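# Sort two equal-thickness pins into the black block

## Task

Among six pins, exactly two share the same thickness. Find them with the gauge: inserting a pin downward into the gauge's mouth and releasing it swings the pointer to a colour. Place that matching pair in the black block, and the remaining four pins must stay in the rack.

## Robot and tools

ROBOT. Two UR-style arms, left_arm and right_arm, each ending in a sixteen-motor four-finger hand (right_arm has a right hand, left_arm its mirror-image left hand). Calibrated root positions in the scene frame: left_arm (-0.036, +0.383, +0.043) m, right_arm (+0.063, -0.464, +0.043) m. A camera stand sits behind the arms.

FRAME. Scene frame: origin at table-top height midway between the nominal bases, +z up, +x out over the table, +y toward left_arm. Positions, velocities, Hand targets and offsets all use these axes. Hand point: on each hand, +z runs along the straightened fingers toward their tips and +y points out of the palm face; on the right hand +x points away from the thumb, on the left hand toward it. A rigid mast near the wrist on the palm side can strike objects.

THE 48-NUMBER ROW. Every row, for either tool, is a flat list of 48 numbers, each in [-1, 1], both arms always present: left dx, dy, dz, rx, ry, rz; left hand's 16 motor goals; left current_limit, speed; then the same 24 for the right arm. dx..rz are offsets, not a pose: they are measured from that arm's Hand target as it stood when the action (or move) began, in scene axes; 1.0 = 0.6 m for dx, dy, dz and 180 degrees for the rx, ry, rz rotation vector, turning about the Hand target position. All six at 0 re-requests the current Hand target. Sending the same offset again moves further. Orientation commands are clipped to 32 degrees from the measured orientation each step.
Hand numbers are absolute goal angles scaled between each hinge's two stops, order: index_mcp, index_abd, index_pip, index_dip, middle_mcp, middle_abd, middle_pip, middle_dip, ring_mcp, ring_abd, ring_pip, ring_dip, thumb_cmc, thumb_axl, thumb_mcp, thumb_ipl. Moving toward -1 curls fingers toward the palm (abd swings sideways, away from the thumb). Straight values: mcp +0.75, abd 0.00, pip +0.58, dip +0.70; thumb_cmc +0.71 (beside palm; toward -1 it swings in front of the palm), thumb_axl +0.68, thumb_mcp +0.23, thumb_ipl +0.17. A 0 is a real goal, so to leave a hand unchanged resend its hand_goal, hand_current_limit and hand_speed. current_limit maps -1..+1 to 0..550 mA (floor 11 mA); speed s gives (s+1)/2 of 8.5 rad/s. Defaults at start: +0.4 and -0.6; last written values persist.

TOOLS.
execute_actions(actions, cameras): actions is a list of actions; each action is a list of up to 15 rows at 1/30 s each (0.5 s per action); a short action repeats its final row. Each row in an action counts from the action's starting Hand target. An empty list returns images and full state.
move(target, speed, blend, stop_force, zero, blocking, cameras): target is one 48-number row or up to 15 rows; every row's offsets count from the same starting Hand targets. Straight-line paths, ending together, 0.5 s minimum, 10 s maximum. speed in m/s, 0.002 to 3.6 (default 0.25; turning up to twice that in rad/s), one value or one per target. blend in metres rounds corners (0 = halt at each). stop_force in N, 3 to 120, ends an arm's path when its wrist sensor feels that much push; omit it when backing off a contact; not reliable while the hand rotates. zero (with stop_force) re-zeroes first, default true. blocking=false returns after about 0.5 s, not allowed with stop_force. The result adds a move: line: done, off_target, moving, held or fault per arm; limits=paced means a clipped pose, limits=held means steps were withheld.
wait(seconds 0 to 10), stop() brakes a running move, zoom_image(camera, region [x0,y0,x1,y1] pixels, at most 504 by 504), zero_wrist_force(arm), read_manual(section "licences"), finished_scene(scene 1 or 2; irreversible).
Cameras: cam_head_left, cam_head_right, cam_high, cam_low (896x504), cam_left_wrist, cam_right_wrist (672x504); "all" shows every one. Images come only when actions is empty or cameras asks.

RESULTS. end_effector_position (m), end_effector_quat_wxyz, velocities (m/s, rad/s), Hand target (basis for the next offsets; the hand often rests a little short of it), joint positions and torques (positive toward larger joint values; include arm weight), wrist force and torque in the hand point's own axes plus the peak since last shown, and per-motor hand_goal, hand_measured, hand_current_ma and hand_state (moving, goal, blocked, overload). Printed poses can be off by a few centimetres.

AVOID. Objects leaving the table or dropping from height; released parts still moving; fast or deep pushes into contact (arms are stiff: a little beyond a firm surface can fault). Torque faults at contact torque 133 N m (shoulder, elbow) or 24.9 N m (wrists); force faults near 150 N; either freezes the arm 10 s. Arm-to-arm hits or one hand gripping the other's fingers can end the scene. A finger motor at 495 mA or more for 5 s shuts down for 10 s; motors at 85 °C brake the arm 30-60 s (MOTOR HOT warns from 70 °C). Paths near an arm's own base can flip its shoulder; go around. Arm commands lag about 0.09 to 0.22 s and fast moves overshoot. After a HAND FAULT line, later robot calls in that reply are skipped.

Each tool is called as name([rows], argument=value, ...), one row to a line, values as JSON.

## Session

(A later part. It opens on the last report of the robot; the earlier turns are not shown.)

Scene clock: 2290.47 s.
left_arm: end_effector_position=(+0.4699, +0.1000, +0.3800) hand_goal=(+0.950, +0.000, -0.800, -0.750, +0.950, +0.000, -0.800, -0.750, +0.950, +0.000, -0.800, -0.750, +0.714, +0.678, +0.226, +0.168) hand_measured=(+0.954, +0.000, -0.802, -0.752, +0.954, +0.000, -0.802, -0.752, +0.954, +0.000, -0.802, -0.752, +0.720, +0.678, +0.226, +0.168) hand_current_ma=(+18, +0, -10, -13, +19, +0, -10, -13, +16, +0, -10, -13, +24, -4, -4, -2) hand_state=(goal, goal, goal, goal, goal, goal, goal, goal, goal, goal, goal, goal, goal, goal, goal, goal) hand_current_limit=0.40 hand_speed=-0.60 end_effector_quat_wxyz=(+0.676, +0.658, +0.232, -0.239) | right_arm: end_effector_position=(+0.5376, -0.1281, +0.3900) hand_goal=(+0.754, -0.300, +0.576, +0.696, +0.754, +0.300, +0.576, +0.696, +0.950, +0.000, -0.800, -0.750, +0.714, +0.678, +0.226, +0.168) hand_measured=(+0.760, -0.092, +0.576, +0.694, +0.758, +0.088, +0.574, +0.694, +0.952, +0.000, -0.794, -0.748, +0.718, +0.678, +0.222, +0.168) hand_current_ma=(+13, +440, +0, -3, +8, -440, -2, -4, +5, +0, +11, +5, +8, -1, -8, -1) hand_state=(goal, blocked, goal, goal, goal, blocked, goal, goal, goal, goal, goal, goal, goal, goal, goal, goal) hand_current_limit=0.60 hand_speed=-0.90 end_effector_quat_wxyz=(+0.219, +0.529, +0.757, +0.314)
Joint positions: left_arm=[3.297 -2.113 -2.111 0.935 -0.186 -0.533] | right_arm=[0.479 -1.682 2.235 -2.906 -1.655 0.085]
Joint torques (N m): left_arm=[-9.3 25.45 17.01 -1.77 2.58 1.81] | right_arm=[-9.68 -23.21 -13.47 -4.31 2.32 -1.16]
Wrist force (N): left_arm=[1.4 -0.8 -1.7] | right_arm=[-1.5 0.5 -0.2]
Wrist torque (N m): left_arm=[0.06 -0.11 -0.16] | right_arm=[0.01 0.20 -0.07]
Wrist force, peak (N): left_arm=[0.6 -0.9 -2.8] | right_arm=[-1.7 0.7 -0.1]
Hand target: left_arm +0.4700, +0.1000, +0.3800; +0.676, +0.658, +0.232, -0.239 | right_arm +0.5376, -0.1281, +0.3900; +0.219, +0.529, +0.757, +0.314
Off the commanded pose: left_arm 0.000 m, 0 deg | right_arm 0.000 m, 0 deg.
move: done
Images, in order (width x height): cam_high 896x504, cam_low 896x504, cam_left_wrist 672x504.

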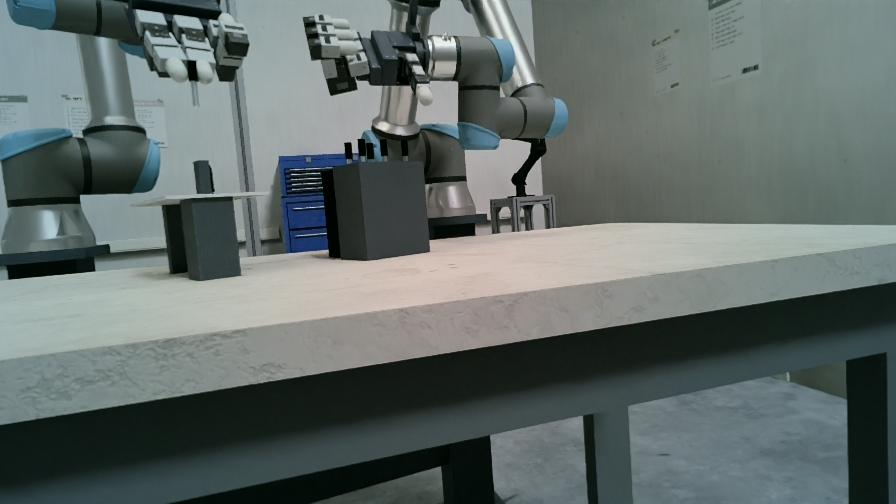

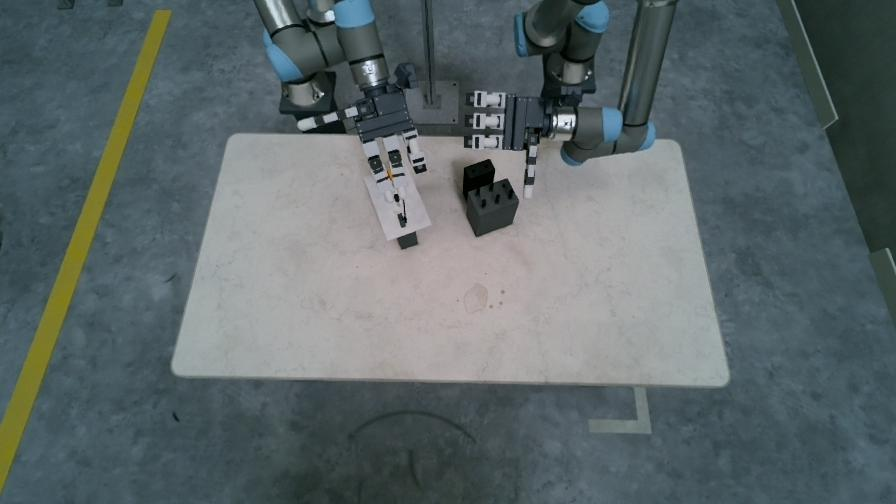

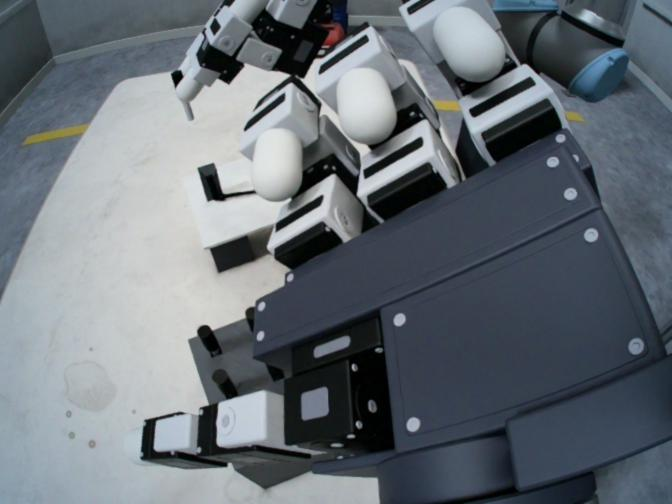

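move(target=[0,0,0,0,0,0,0.95,0,-0.8,-0.75,0.95,0,-0.8,-0.75,0.95,0,-0.8,-0.75,0.714,0.678,0.226,0.168,0.4,-0.6,0,0,-0.1,0,0,0,0.754,-0.3,0.576,0.696,0.754,0.3,0.576,0.696,0.95,0,-0.8,-0.75,0.714,0.678,0.226,0.168,0.6,-0.9], speed=0.06, stop_force=5, cameras=["cam_low","cam_high","cam_left_wrist"])

zoom_image(camera="cam_left_wrist", region=[160, 120, 240, 220])

zoom_image(camera="cam_high", region=[165, 80, 245, 200])

zoom_image(camera="cam_low", region=[370, 170, 440, 240])

Scene clock: 2302.20 s.
left_arm: end_effector_position=(+0.4700, +0.1000, +0.3800) hand_goal=(+0.950, +0.000, -0.800, -0.750, +0.950, +0.000, -0.800, -0.750, +0.950, +0.000, -0.800, -0.750, +0.714, +0.678, +0.226, +0.168) hand_measured=(+0.954, +0.000, -0.802, -0.752, +0.954, +0.000, -0.802, -0.752, +0.954, +0.000, -0.802, -0.752, +0.720, +0.678, +0.226, +0.168) hand_current_ma=(+18, +0, -10, -13, +19, +0, -10, -13, +16, +0, -10, -13, +24, -4, -4, -2) hand_state=(goal, goal, goal, goal, goal, goal, goal, goal, goal, goal, goal, goal, goal, goal, goal, goal) hand_current_limit=0.40 hand_speed=-0.60 end_effector_quat_wxyz=(+0.676, +0.658, +0.232, -0.239) | right_arm: end_effector_position=(+0.5376, -0.1282, +0.3300) hand_goal=(+0.754, -0.300, +0.576, +0.696, +0.754, +0.300, +0.576, +0.696, +0.950, +0.000, -0.800, -0.750, +0.714, +0.678, +0.226, +0.168) hand_measured=(+0.760, -0.092, +0.576, +0.694, +0.758, +0.088, +0.574, +0.694, +0.952, +0.000, -0.794, -0.748, +0.718, +0.678, +0.222, +0.168) hand_current_ma=(+13, +440, +0, -3, +8, -440, -2, -4, +5, +0, +11, +5, +8, -1, -8, -1) hand_state=(goal, blocked, goal, goal, goal, blocked, goal, goal, goal, goal, goal, goal, goal, goal, goal, goal) hand_current_limit=0.60 hand_speed=-0.90 end_effector_quat_wxyz=(+0.219, +0.529, +0.757, +0.314)
Joint positions: left_arm=[3.297 -2.113 -2.111 0.934 -0.186 -0.532] | right_arm=[0.479 -1.569 2.324 -3.108 -1.655 0.085]
Joint torques (N m): left_arm=[-9.61 38.33 0.13 -1.72 2.38 1.92] | right_arm=[3.86 -9.33 -11.75 -4.69 -1.92 -1.38]
Wrist force (N): left_arm=[1.2 -0.8 -1.9] | right_arm=[-1.5 0.7 -0.2]
Wrist torque (N m): left_arm=[0.08 -0.09 -0.18] | right_arm=[0.04 0.22 -0.05]
Wrist force, peak (N): left_arm=[1.5 -0.8 -2.0] | right_arm=[-1.4 1.2 -0.4]
Hand target: left_arm +0.4700, +0.1000, +0.3800; +0.676, +0.658, +0.232, -0.239 | right_arm +0.5376, -0.1281, +0.3300; +0.219, +0.529, +0.757, +0.314
Off the commanded pose: left_arm 0.000 m, 0 deg | right_arm 0.000 m, 0 deg.
move: done
Images, in order (width x height): cam_high 896x504, cam_low 896x504, cam_left_wrist 672x504.

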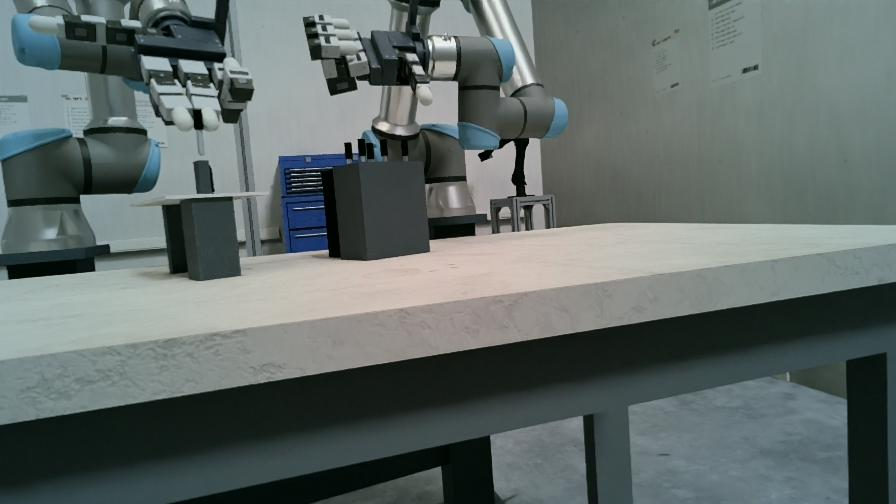

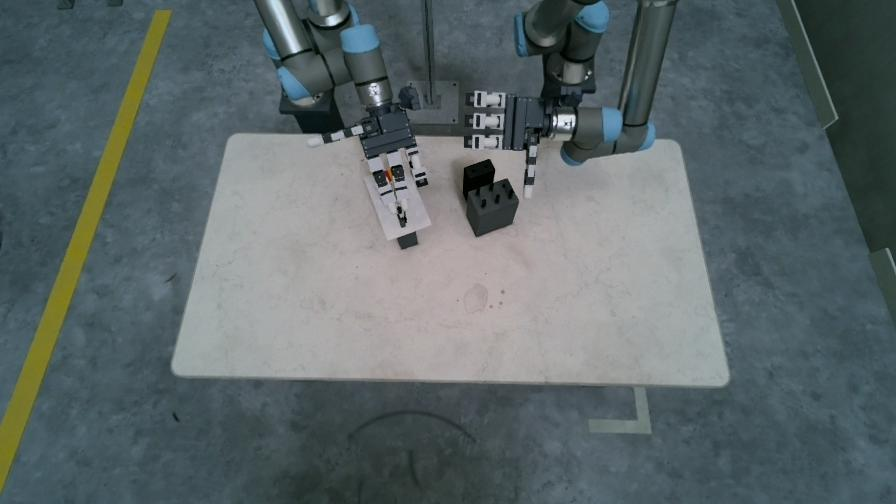

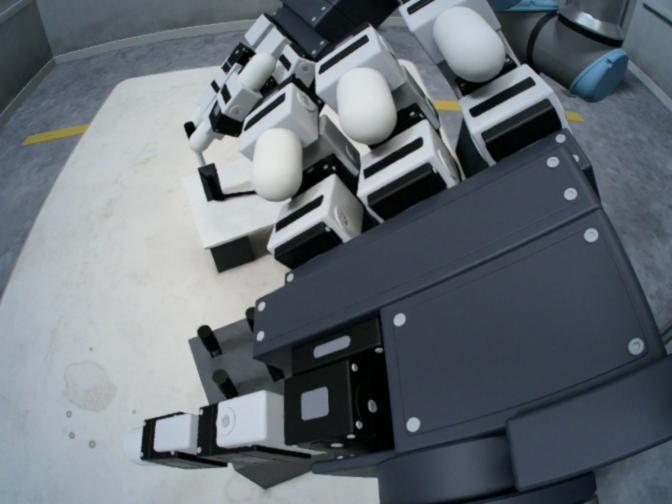

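Scaled by 5.040 from the camera's 672x504 image, which has a finer 960x720 frame.

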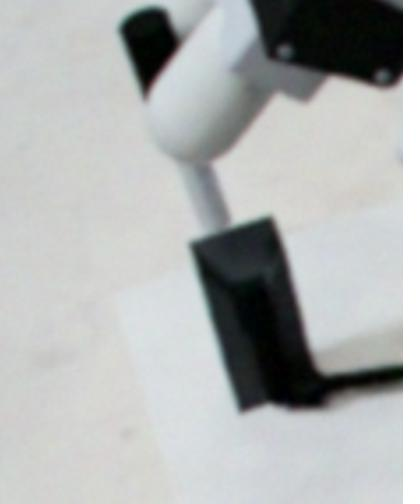

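Scaled by 4.200.

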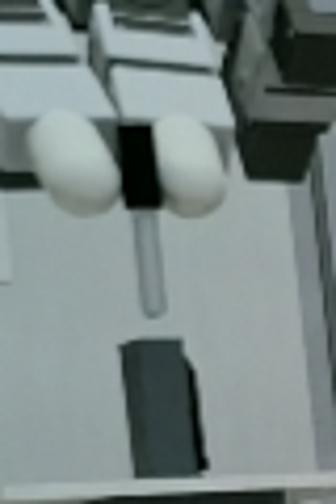

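Scaled by 7.200.

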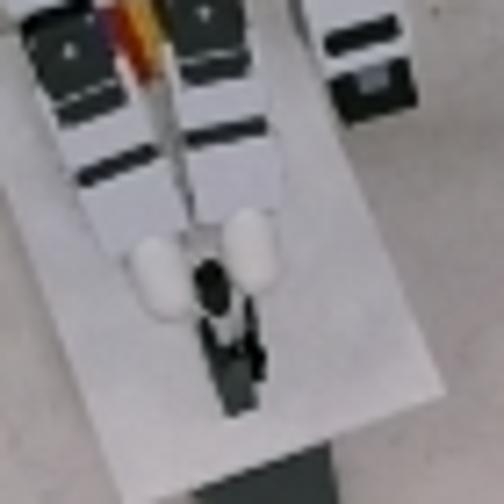

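zoom_image(camera="cam_left_wrist", region=[185, 145, 235, 205])

zoom_image(camera="cam_low", region=[385, 195, 420, 235])

Scaled by 8.400 from the camera's 672x504 image, which has a finer 960x720 frame.

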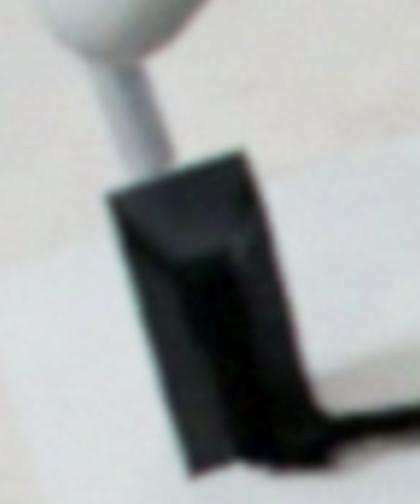

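Scaled by 12.600.

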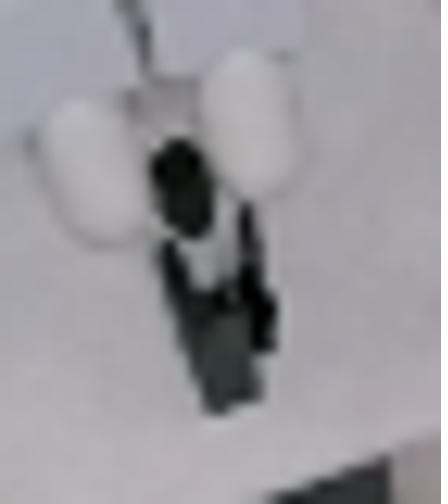

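move(target=[0,0,0,0,0,0,0.95,0,-0.8,-0.75,0.95,0,-0.8,-0.75,0.95,0,-0.8,-0.75,0.714,0.678,0.226,0.168,0.4,-0.6,-0.0083,0.0017,0,0,0,0,0.754,-0.3,0.576,0.696,0.754,0.3,0.576,0.696,0.95,0,-0.8,-0.75,0.714,0.678,0.226,0.168,0.6,-0.9], speed=0.03, cameras=["cam_low","cam_high","cam_left_wrist"])

zoom_image(camera="cam_left_wrist", region=[185, 145, 235, 205])

zoom_image(camera="cam_high", region=[165, 80, 245, 200])

zoom_image(camera="cam_low", region=[385, 195, 420, 235])

Scene clock: 2389.43 s.
left_arm: end_effector_position=(+0.4700, +0.1000, +0.3800) hand_goal=(+0.950, +0.000, -0.800, -0.750, +0.950, +0.000, -0.800, -0.750, +0.950, +0.000, -0.800, -0.750, +0.714, +0.678, +0.226, +0.168) hand_measured=(+0.954, +0.000, -0.802, -0.752, +0.954, +0.000, -0.802, -0.752, +0.954, +0.000, -0.802, -0.752, +0.720, +0.678, +0.226, +0.168) hand_current_ma=(+18, +0, -10, -13, +19, +0, -10, -13, +16, +0, -10, -13, +24, -4, -4, -2) hand_state=(goal, goal, goal, goal, goal, goal, goal, goal, goal, goal, goal, goal, goal, goal, goal, goal) hand_current_limit=0.40 hand_speed=-0.60 end_effector_quat_wxyz=(+0.676, +0.658, +0.232, -0.239) | right_arm: end_effector_position=(+0.5329, -0.1272, +0.3300) hand_goal=(+0.754, -0.300, +0.576, +0.696, +0.754, +0.300, +0.576, +0.696, +0.950, +0.000, -0.800, -0.750, +0.714, +0.678, +0.226, +0.168) hand_measured=(+0.760, -0.092, +0.576, +0.694, +0.758, +0.088, +0.574, +0.694, +0.952, +0.000, -0.794, -0.748, +0.718, +0.678, +0.222, +0.168) hand_current_ma=(+13, +440, +0, -3, +8, -440, -2, -4, +5, +0, +11, +5, +8, -1, -8, -1) hand_state=(goal, blocked, goal, goal, goal, blocked, goal, goal, goal, goal, goal, goal, goal, goal, goal, goal) hand_current_limit=0.60 hand_speed=-0.90 end_effector_quat_wxyz=(+0.219, +0.529, +0.757, +0.314)
Joint positions: left_arm=[3.297 -2.113 -2.111 0.934 -0.186 -0.532] | right_arm=[0.487 -1.575 2.33 -3.107 -1.661 0.091]
Joint torques (N m): left_arm=[-8.56 38.19 0.6 -1.64 2.48 1.7] | right_arm=[11.05 -24.68 -11.15 -2.07 -2.75 1.25]
Wrist force (N): left_arm=[1.1 -0.7 -1.8] | right_arm=[-1.4 0.4 0.3]
Wrist torque (N m): left_arm=[0.07 -0.08 -0.19] | right_arm=[-0.04 0.18 -0.19]
Wrist force, peak (N): left_arm=[1.5 -0.9 -2.0] | right_arm=[-1.8 0.4 0.0]
Hand target: left_arm +0.4700, +0.1000, +0.3800; +0.676, +0.658, +0.232, -0.239 | right_arm +0.5326, -0.1271, +0.3300; +0.219, +0.529, +0.757, +0.314
Off the commanded pose: left_arm 0.000 m, 0 deg | right_arm 0.000 m, 0 deg.
move: done
Images, in order (width x height): cam_high 896x504, cam_low 896x504, cam_left_wrist 672x504.

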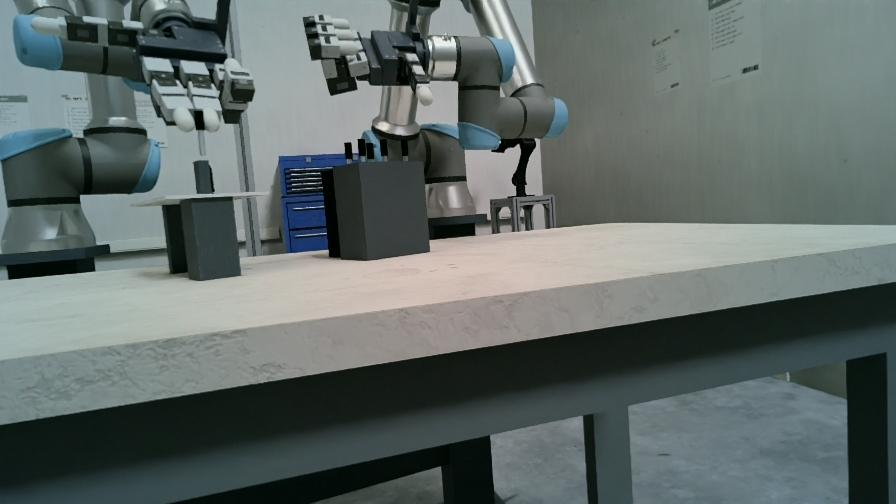

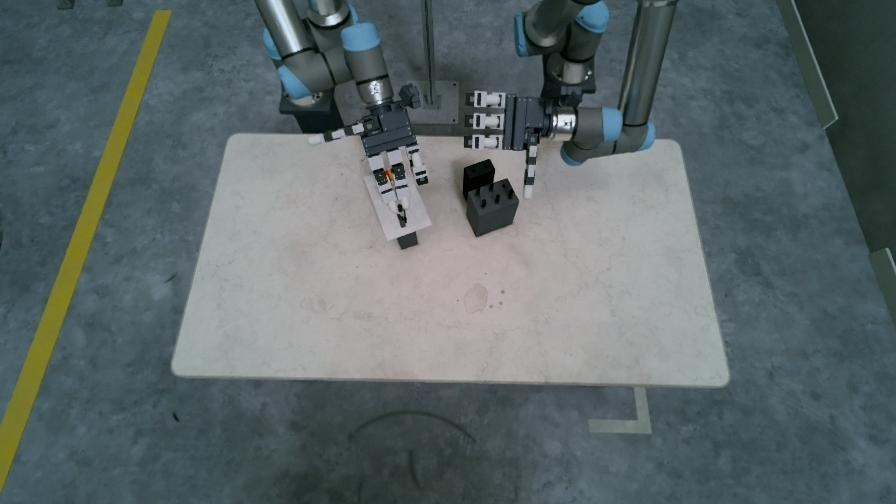

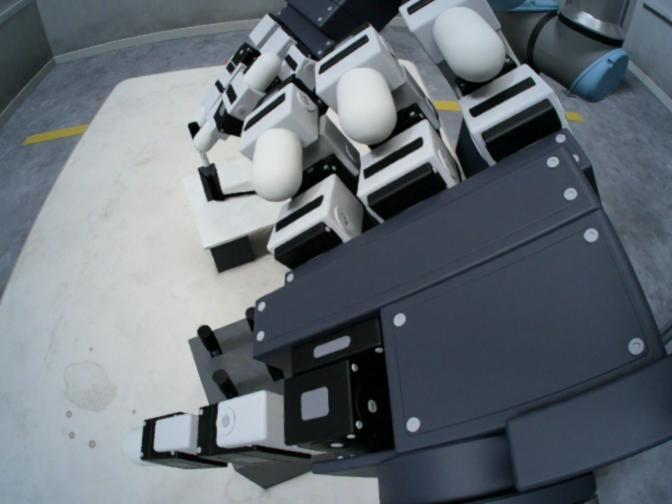

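Scaled by 8.400 from the camera's 672x504 image, which has a finer 960x720 frame.

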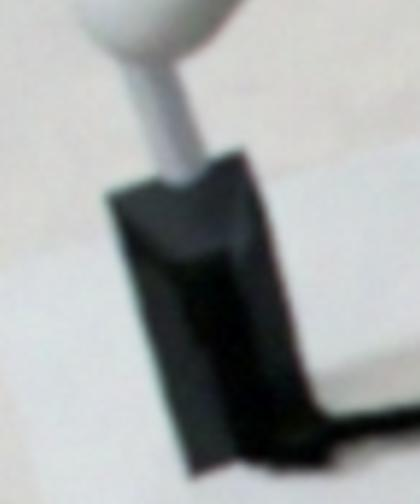

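Scaled by 4.200.

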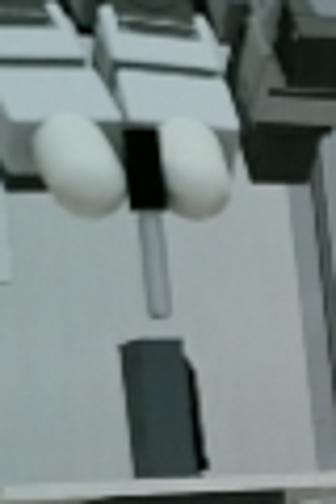

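Scaled by 12.600.

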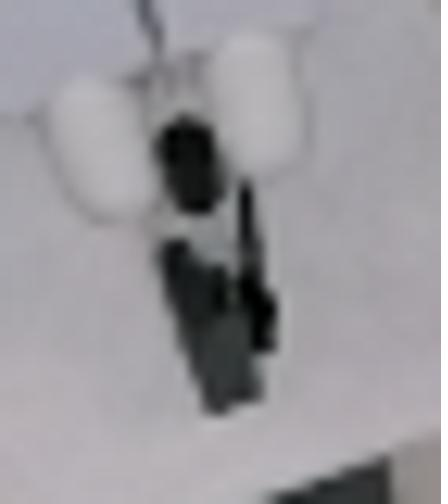

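move(target=[0,0,0,0,0,0,0.95,0,-0.8,-0.75,0.95,0,-0.8,-0.75,0.95,0,-0.8,-0.75,0.714,0.678,0.226,0.168,0.4,-0.6,-0.0013,0.0008,-0.01,0,0,0,0.754,-0.3,0.576,0.696,0.754,0.3,0.576,0.696,0.95,0,-0.8,-0.75,0.714,0.678,0.226,0.168,0.6,-0.9], speed=0.015, stop_force=3, cameras=["cam_low","cam_high","cam_left_wrist"])

zoom_image(camera="cam_left_wrist", region=[190, 155, 230, 205])

zoom_image(camera="cam_high", region=[185, 140, 225, 200])

zoom_image(camera="cam_low", region=[385, 195, 420, 235])

Scene clock: 2397.07 s.
left_arm: end_effector_position=(+0.4700, +0.1000, +0.3800) hand_goal=(+0.950, +0.000, -0.800, -0.750, +0.950, +0.000, -0.800, -0.750, +0.950, +0.000, -0.800, -0.750, +0.714, +0.678, +0.226, +0.168) hand_measured=(+0.954, +0.000, -0.802, -0.752, +0.954, +0.000, -0.802, -0.752, +0.954, +0.000, -0.802, -0.752, +0.720, +0.678, +0.226, +0.168) hand_current_ma=(+18, +0, -10, -13, +19, +0, -10, -13, +16, +0, -10, -13, +24, -4, -4, -2) hand_state=(goal, goal, goal, goal, goal, goal, goal, goal, goal, goal, goal, goal, goal, goal, goal, goal) hand_current_limit=0.40 hand_speed=-0.60 end_effector_quat_wxyz=(+0.676, +0.658, +0.232, -0.239) | right_arm: end_effector_position=(+0.5318, -0.1266, +0.3240) hand_goal=(+0.754, -0.300, +0.576, +0.696, +0.754, +0.300, +0.576, +0.696, +0.950, +0.000, -0.800, -0.750, +0.714, +0.678, +0.226, +0.168) hand_measured=(+0.760, -0.092, +0.576, +0.694, +0.758, +0.088, +0.574, +0.694, +0.952, +0.000, -0.794, -0.748, +0.718, +0.678, +0.222, +0.168) hand_current_ma=(+13, +440, +0, -3, +8, -440, -2, -4, +5, +0, +11, +5, +8, -1, -8, -1) hand_state=(goal, blocked, goal, goal, goal, blocked, goal, goal, goal, goal, goal, goal, goal, goal, goal, goal) hand_current_limit=0.60 hand_speed=-0.90 end_effector_quat_wxyz=(+0.219, +0.529, +0.757, +0.314)
Joint positions: left_arm=[3.297 -2.113 -2.111 0.934 -0.186 -0.532] | right_arm=[0.49 -1.562 2.338 -3.128 -1.663 0.093]
Joint torques (N m): left_arm=[-9.44 38.6 0.87 -1.58 2.37 1.83] | right_arm=[11.74 -9.3 -11.31 -4.59 -2.69 1.11]
Wrist force (N): left_arm=[1.4 -0.9 -1.4] | right_arm=[-1.7 0.3 0.2]
Wrist torque (N m): left_arm=[0.03 -0.11 -0.15] | right_arm=[-0.04 0.24 -0.22]
Wrist force, peak (N): left_arm=[1.2 -1.1 -2.1] | right_arm=[-1.8 0.6 -0.2]
Hand target: left_arm +0.4700, +0.1000, +0.3800; +0.676, +0.658, +0.232, -0.239 | right_arm +0.5318, -0.1266, +0.3240; +0.219, +0.529, +0.757, +0.314
Off the commanded pose: left_arm 0.000 m, 0 deg | right_arm 0.000 m, 0 deg.
move: done
Images, in order (width x height): cam_high 896x504, cam_low 896x504, cam_left_wrist 672x504.

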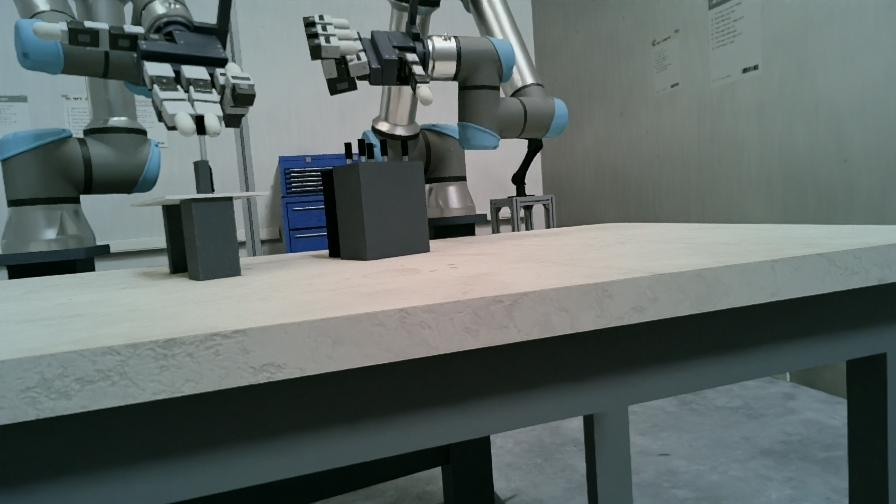

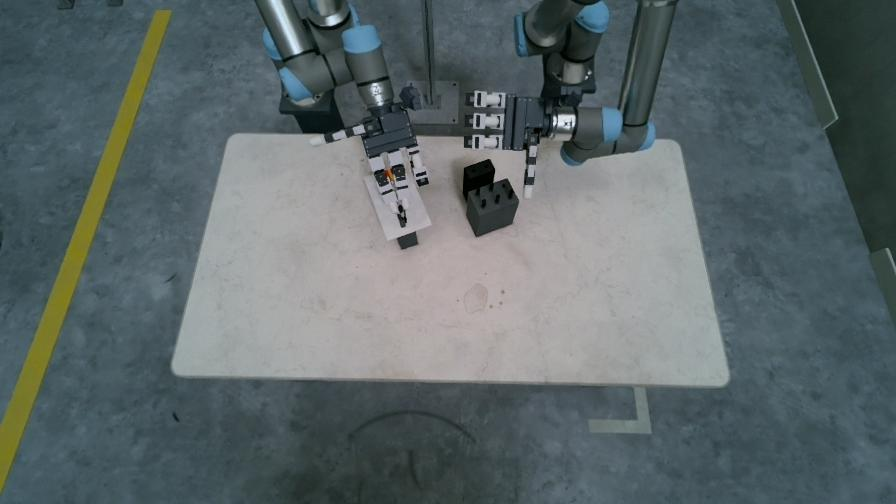

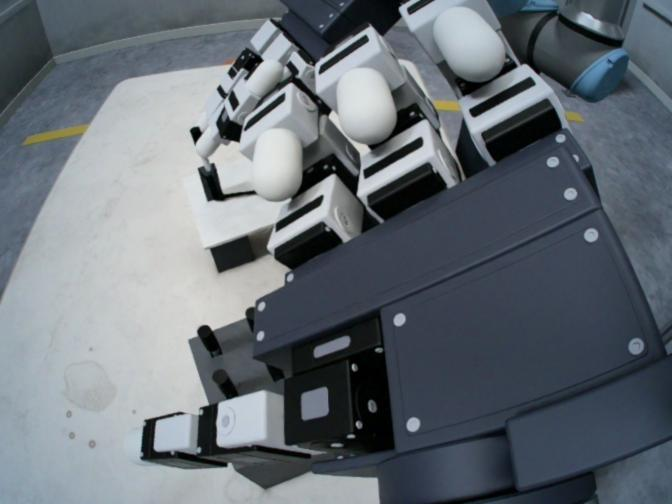

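Scaled by 10.080 from the camera's 672x504 image, which has a finer 960x720 frame.

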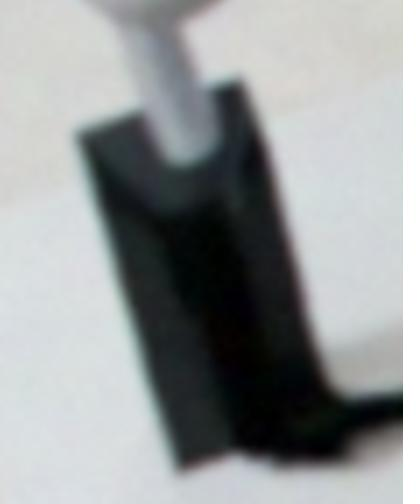

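Scaled by 8.400.

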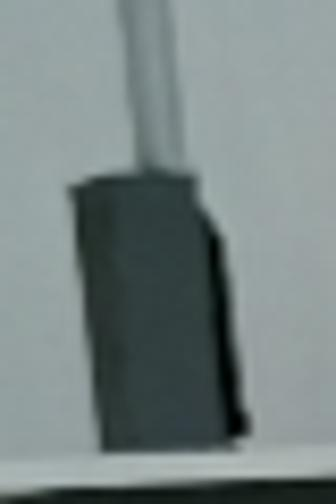

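Scaled by 12.600.

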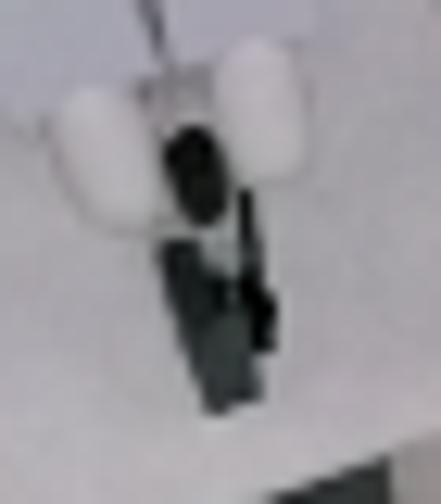

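move(target=[0,0,0,0,0,0,0.95,0,-0.8,-0.75,0.95,0,-0.8,-0.75,0.95,0,-0.8,-0.75,0.714,0.678,0.226,0.168,0.4,-0.6,0,0,-0.00833,0,0,0,0.754,-0.3,0.576,0.696,0.754,0.3,0.576,0.696,0.95,0,-0.8,-0.75,0.714,0.678,0.226,0.168,0.6,-0.9], speed=0.01, stop_force=3, cameras=["cam_low","cam_high","cam_left_wrist"])

zoom_image(camera="cam_left_wrist", region=[190, 155, 230, 205])

zoom_image(camera="cam_high", region=[185, 140, 225, 200])

zoom_image(camera="cam_low", region=[385, 195, 420, 235])

Scene clock: 2413.13 s.
left_arm: end_effector_position=(+0.4700, +0.1000, +0.3800) hand_goal=(+0.950, +0.000, -0.800, -0.750, +0.950, +0.000, -0.800, -0.750, +0.950, +0.000, -0.800, -0.750, +0.714, +0.678, +0.226, +0.168) hand_measured=(+0.954, +0.000, -0.802, -0.752, +0.954, +0.000, -0.802, -0.752, +0.954, +0.000, -0.802, -0.752, +0.720, +0.678, +0.226, +0.168) hand_current_ma=(+18, +0, -10, -13, +19, +0, -10, -13, +16, +0, -10, -13, +24, -4, -4, -2) hand_state=(goal, goal, goal, goal, goal, goal, goal, goal, goal, goal, goal, goal, goal, goal, goal, goal) hand_current_limit=0.40 hand_speed=-0.60 end_effector_quat_wxyz=(+0.676, +0.658, +0.232, -0.239) | right_arm: end_effector_position=(+0.5318, -0.1266, +0.3190) hand_goal=(+0.754, -0.300, +0.576, +0.696, +0.754, +0.300, +0.576, +0.696, +0.950, +0.000, -0.800, -0.750, +0.714, +0.678, +0.226, +0.168) hand_measured=(+0.760, -0.092, +0.576, +0.694, +0.758, +0.088, +0.574, +0.694, +0.952, +0.000, -0.794, -0.748, +0.718, +0.678, +0.222, +0.168) hand_current_ma=(+13, +440, +0, -3, +8, -440, -2, -4, +5, +0, +11, +5, +8, -1, -8, -1) hand_state=(goal, blocked, goal, goal, goal, blocked, goal, goal, goal, goal, goal, goal, goal, goal, goal, goal) hand_current_limit=0.60 hand_speed=-0.90 end_effector_quat_wxyz=(+0.219, +0.529, +0.757, +0.314)
Joint positions: left_arm=[3.297 -2.113 -2.111 0.934 -0.186 -0.532] | right_arm=[0.49 -1.551 2.344 -3.146 -1.663 0.093]
Joint torques (N m): left_arm=[-8.79 38.71 0.42 -1.67 2.39 1.8] | right_arm=[11.6 -9.06 -10.07 -4.61 -2.49 0.69]
Wrist force (N): left_arm=[1.1 -0.7 -2.0] | right_arm=[-1.2 0.6 0.1]
Wrist torque (N m): left_arm=[0.10 -0.09 -0.19] | right_arm=[0.01 0.19 -0.19]
Wrist force, peak (N): left_arm=[1.4 -1.0 -2.0] | right_arm=[-1.9 0.4 0.1]
Hand target: left_arm +0.4700, +0.1000, +0.3800; +0.676, +0.658, +0.232, -0.239 | right_arm +0.5318, -0.1266, +0.3190; +0.219, +0.529, +0.757, +0.314
Off the commanded pose: left_arm 0.000 m, 0 deg | right_arm 0.000 m, 0 deg.
move: done
Images, in order (width x height): cam_high 896x504, cam_low 896x504, cam_left_wrist 672x504.

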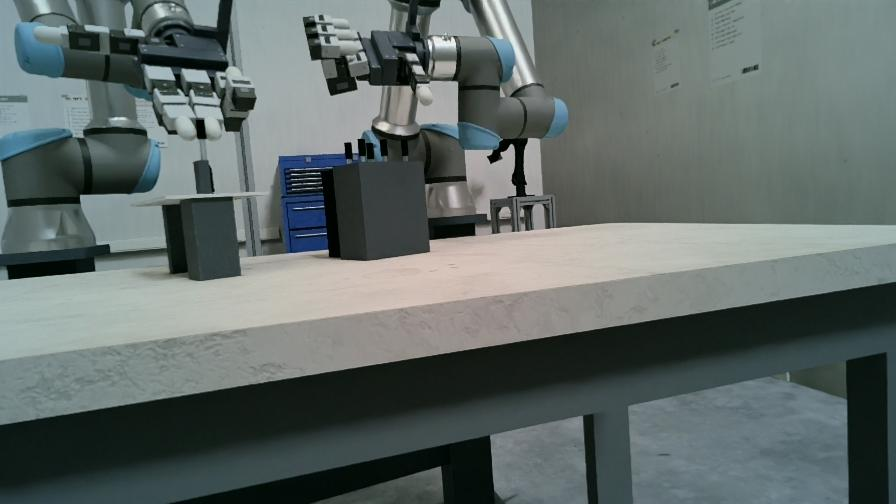

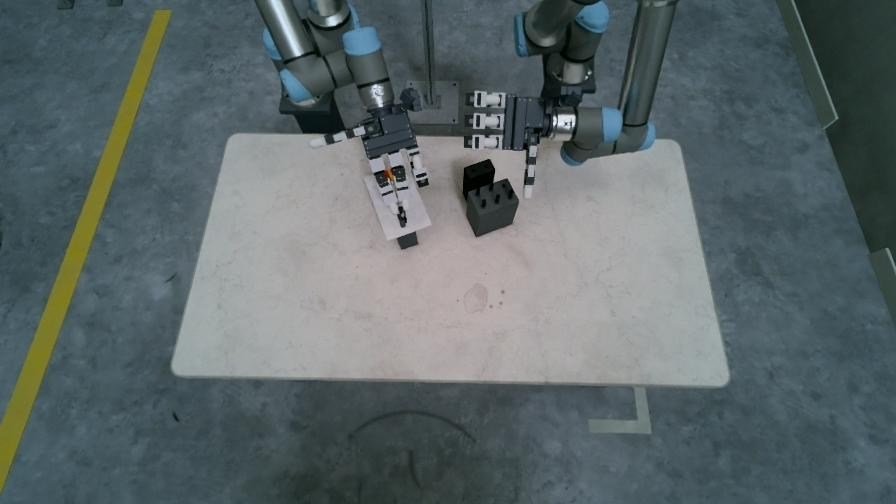

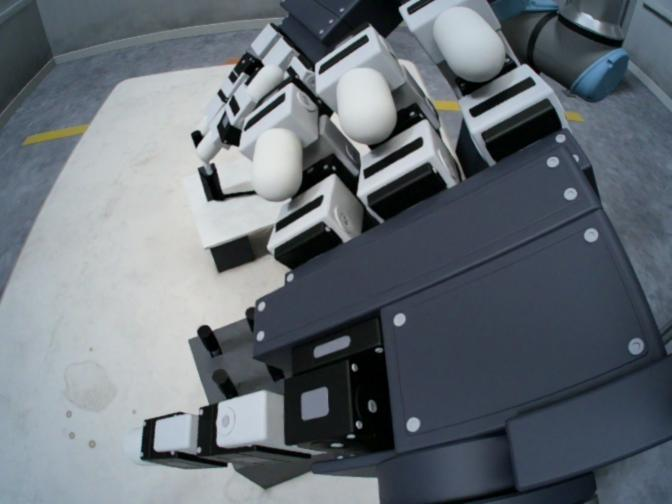

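Scaled by 10.080 from the camera's 672x504 image, which has a finer 960x720 frame.

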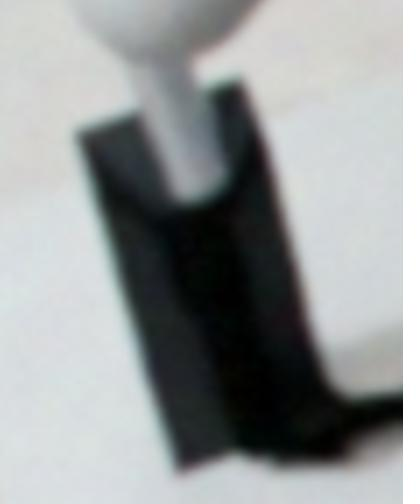

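Scaled by 8.400.

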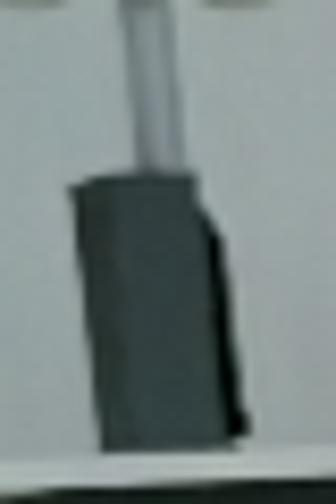

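Scaled by 12.600.

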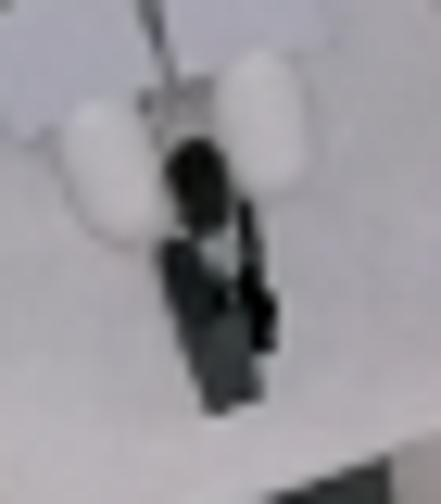

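move(target=[0,0,0,0,0,0,0.95,0,-0.8,-0.75,0.95,0,-0.8,-0.75,0.95,0,-0.8,-0.75,0.714,0.678,0.226,0.168,0.4,-0.6,0,0,-0.00833,0,0,0,0.754,-0.3,0.576,0.696,0.754,0.3,0.576,0.696,0.95,0,-0.8,-0.75,0.714,0.678,0.226,0.168,0.6,-0.9], speed=0.01, stop_force=3, cameras=["cam_low","cam_high","cam_left_wrist"])

zoom_image(camera="cam_left_wrist", region=[190, 155, 230, 205])

zoom_image(camera="cam_high", region=[185, 110, 225, 200])

zoom_image(camera="cam_low", region=[385, 195, 420, 235])

Scene clock: 2421.03 s.
left_arm: end_effector_position=(+0.4700, +0.1000, +0.3800) hand_goal=(+0.950, +0.000, -0.800, -0.750, +0.950, +0.000, -0.800, -0.750, +0.950, +0.000, -0.800, -0.750, +0.714, +0.678, +0.226, +0.168) hand_measured=(+0.954, +0.000, -0.802, -0.752, +0.954, +0.000, -0.802, -0.752, +0.954, +0.000, -0.802, -0.752, +0.720, +0.678, +0.226, +0.168) hand_current_ma=(+18, +0, -10, -13, +19, +0, -10, -13, +16, +0, -10, -13, +24, -4, -4, -2) hand_state=(goal, goal, goal, goal, goal, goal, goal, goal, goal, goal, goal, goal, goal, goal, goal, goal) hand_current_limit=0.40 hand_speed=-0.60 end_effector_quat_wxyz=(+0.676, +0.658, +0.232, -0.239) | right_arm: end_effector_position=(+0.5318, -0.1266, +0.3140) hand_goal=(+0.754, -0.300, +0.576, +0.696, +0.754, +0.300, +0.576, +0.696, +0.950, +0.000, -0.800, -0.750, +0.714, +0.678, +0.226, +0.168) hand_measured=(+0.758, -0.092, +0.576, +0.694, +0.758, +0.088, +0.576, +0.694, +0.952, +0.000, -0.794, -0.748, +0.718, +0.678, +0.222, +0.168) hand_current_ma=(+10, +440, +0, -3, +8, -440, -1, -4, +5, +0, +11, +5, +8, -1, -8, -1) hand_state=(goal, blocked, goal, goal, goal, blocked, goal, goal, goal, goal, goal, goal, goal, goal, goal, goal) hand_current_limit=0.60 hand_speed=-0.90 end_effector_quat_wxyz=(+0.219, +0.529, +0.757, +0.314)
Joint positions: left_arm=[3.297 -2.113 -2.111 0.934 -0.186 -0.532] | right_arm=[0.49 -1.539 2.35 -3.164 -1.663 0.093]
Joint torques (N m): left_arm=[-8.29 37.63 -0.09 -1.58 2.34 1.5] | right_arm=[9.93 -9.04 -9.91 -4.56 -1.95 -0.98]
Wrist force (N): left_arm=[1.2 -0.8 -1.9] | right_arm=[-1.6 1.3 -0.7]
Wrist torque (N m): left_arm=[0.06 -0.09 -0.17] | right_arm=[0.04 0.24 -0.21]
Wrist force, peak (N): left_arm=[1.2 -0.8 -2.2] | right_arm=[-1.8 1.1 -0.7]
Hand target: left_arm +0.4700, +0.1000, +0.3800; +0.676, +0.658, +0.232, -0.239 | right_arm +0.5318, -0.1266, +0.3140; +0.219, +0.529, +0.757, +0.314
Off the commanded pose: left_arm 0.000 m, 0 deg | right_arm 0.000 m, 0 deg.
move: done
Images, in order (width x height): cam_high 896x504, cam_low 896x504, cam_left_wrist 672x504.

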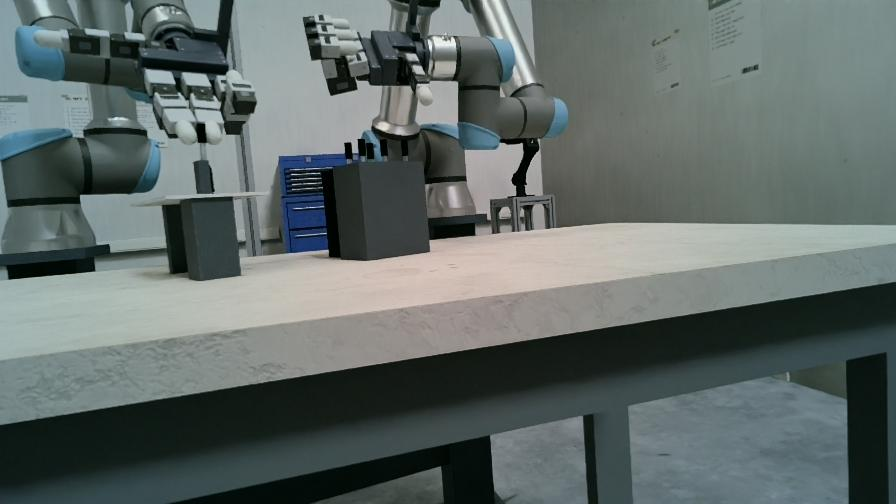

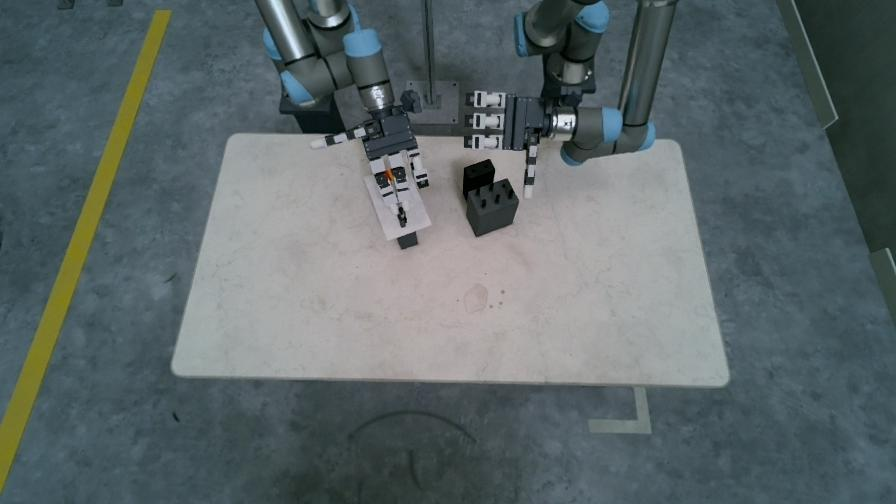

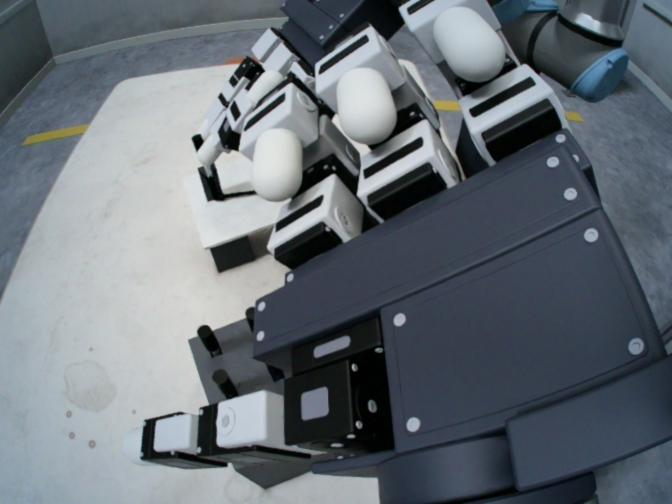

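Scaled by 10.080 from the camera's 672x504 image, which has a finer 960x720 frame.

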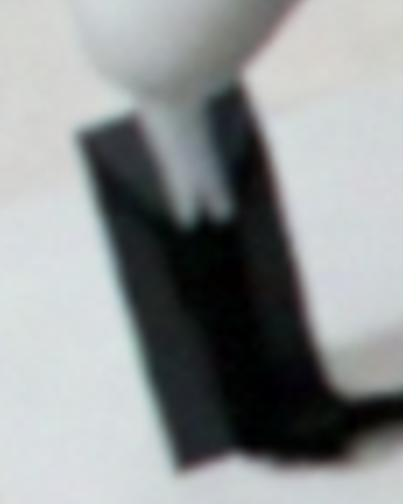

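Scaled by 5.600.

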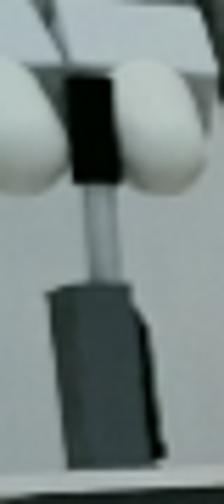

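Scaled by 12.600.

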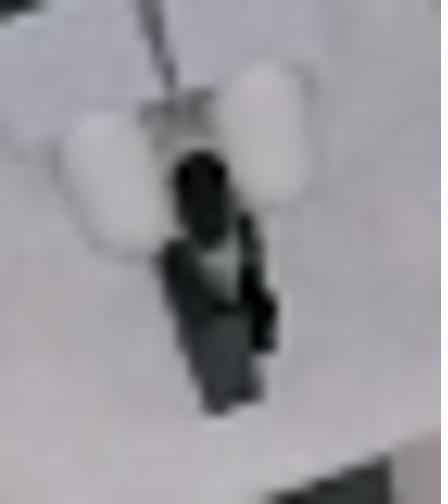

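move(target=[0,0,0,0,0,0,0.95,0,-0.8,-0.75,0.95,0,-0.8,-0.75,0.95,0,-0.8,-0.75,0.714,0.678,0.226,0.168,0.4,-0.6,0,0,-0.00833,0,0,0,0.754,-0.3,0.576,0.696,0.754,0.3,0.576,0.696,0.95,0,-0.8,-0.75,0.714,0.678,0.226,0.168,0.7,-0.9], speed=0.01, stop_force=4, cameras=["cam_low","cam_high","cam_left_wrist"])

zoom_image(camera="cam_left_wrist", region=[190, 155, 230, 205])

zoom_image(camera="cam_high", region=[185, 110, 225, 200])

Scene clock: 2427.07 s.
left_arm: end_effector_position=(+0.4700, +0.1000, +0.3800) hand_goal=(+0.950, +0.000, -0.800, -0.750, +0.950, +0.000, -0.800, -0.750, +0.950, +0.000, -0.800, -0.750, +0.714, +0.678, +0.226, +0.168) hand_measured=(+0.954, +0.000, -0.802, -0.752, +0.954, +0.000, -0.802, -0.752, +0.954, +0.000, -0.802, -0.752, +0.720, +0.678, +0.226, +0.168) hand_current_ma=(+18, +0, -10, -13, +19, +0, -10, -13, +16, +0, -10, -13, +24, -4, -4, -2) hand_state=(goal, goal, goal, goal, goal, goal, goal, goal, goal, goal, goal, goal, goal, goal, goal, goal) hand_current_limit=0.40 hand_speed=-0.60 end_effector_quat_wxyz=(+0.676, +0.658, +0.232, -0.239) | right_arm: end_effector_position=(+0.5318, -0.1266, +0.3090) hand_goal=(+0.754, -0.300, +0.576, +0.696, +0.754, +0.300, +0.576, +0.696, +0.950, +0.000, -0.800, -0.750, +0.714, +0.678, +0.226, +0.168) hand_measured=(+0.734, -0.094, +0.562, +0.690, +0.734, +0.088, +0.562, +0.690, +0.952, +0.000, -0.794, -0.748, +0.718, +0.678, +0.222, +0.168) hand_current_ma=(-59, +468, -35, -16, -60, -467, -37, -16, +5, +0, +11, +5, +8, -1, -8, -1) hand_state=(goal, blocked, goal, goal, goal, blocked, goal, goal, goal, goal, goal, goal, goal, goal, goal, goal) hand_current_limit=0.70 hand_speed=-0.90 end_effector_quat_wxyz=(+0.219, +0.529, +0.757, +0.314)
Joint positions: left_arm=[3.297 -2.113 -2.111 0.934 -0.186 -0.532] | right_arm=[0.49 -1.527 2.356 -3.182 -1.663 0.093]
Joint torques (N m): left_arm=[-7.98 38.45 0.7 -1.43 2.3 1.69] | right_arm=[9.4 -7.36 -7.51 -3.59 -1.6 -0.56]
Wrist force (N): left_arm=[1.1 -1.0 -1.7] | right_arm=[-1.1 3.4 -2.1]
Wrist torque (N m): left_arm=[0.03 -0.07 -0.19] | right_arm=[-0.05 0.19 -0.18]
Wrist force, peak (N): left_arm=[1.1 -1.0 -2.1] | right_arm=[-1.5 4.1 -2.2]
Hand target: left_arm +0.4700, +0.1000, +0.3800; +0.676, +0.658, +0.232, -0.239 | right_arm +0.5318, -0.1266, +0.3090; +0.219, +0.529, +0.757, +0.314
Off the commanded pose: left_arm 0.000 m, 0 deg | right_arm 0.000 m, 0 deg.
move: done
Images, in order (width x height): cam_high 896x504, cam_low 896x504, cam_left_wrist 672x504.

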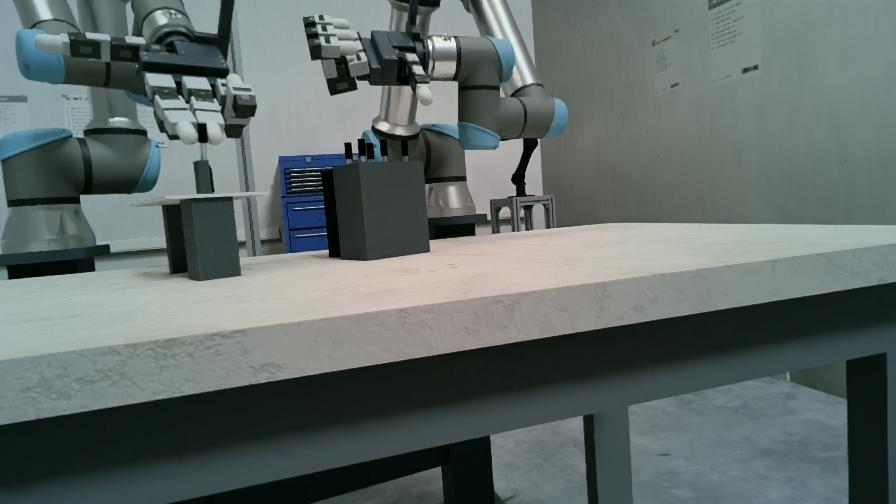

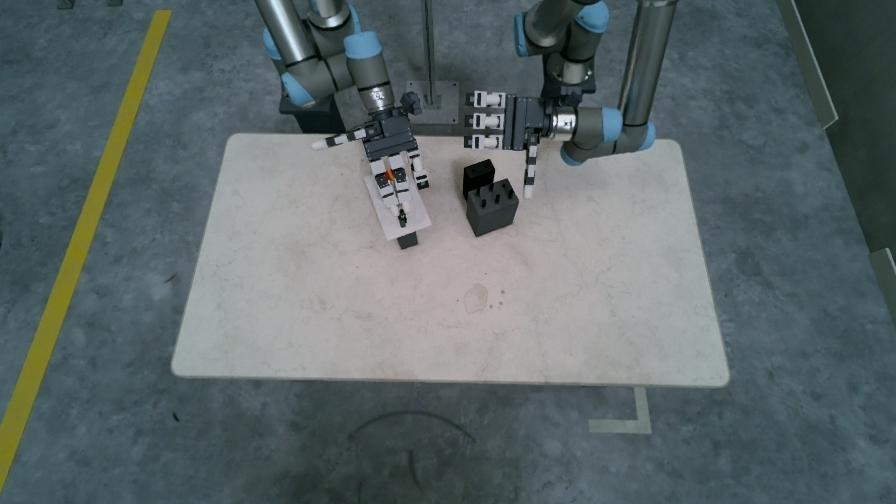

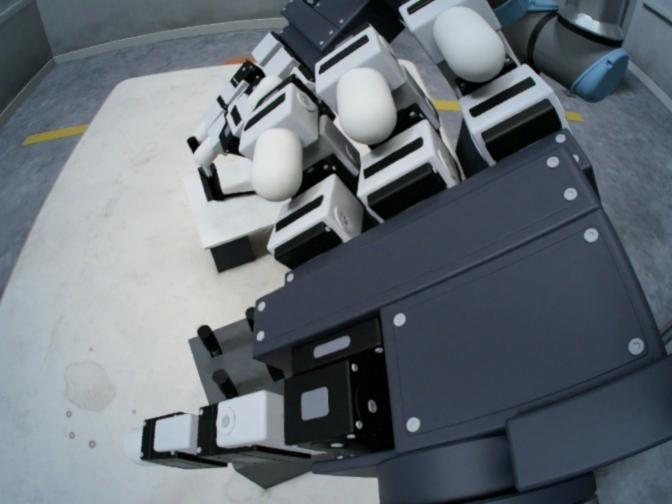

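Scaled by 10.080 from the camera's 672x504 image, which has a finer 960x720 frame.

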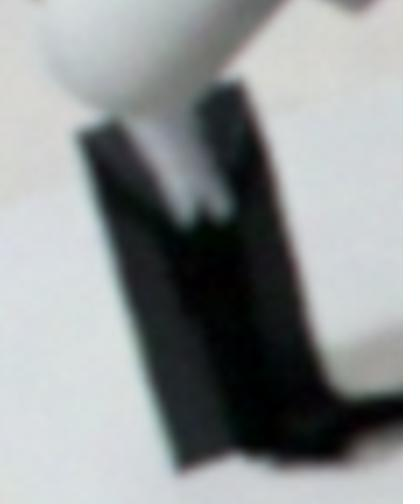

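Scaled by 5.600.

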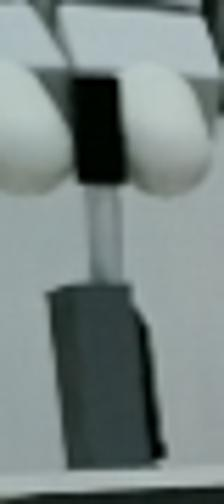

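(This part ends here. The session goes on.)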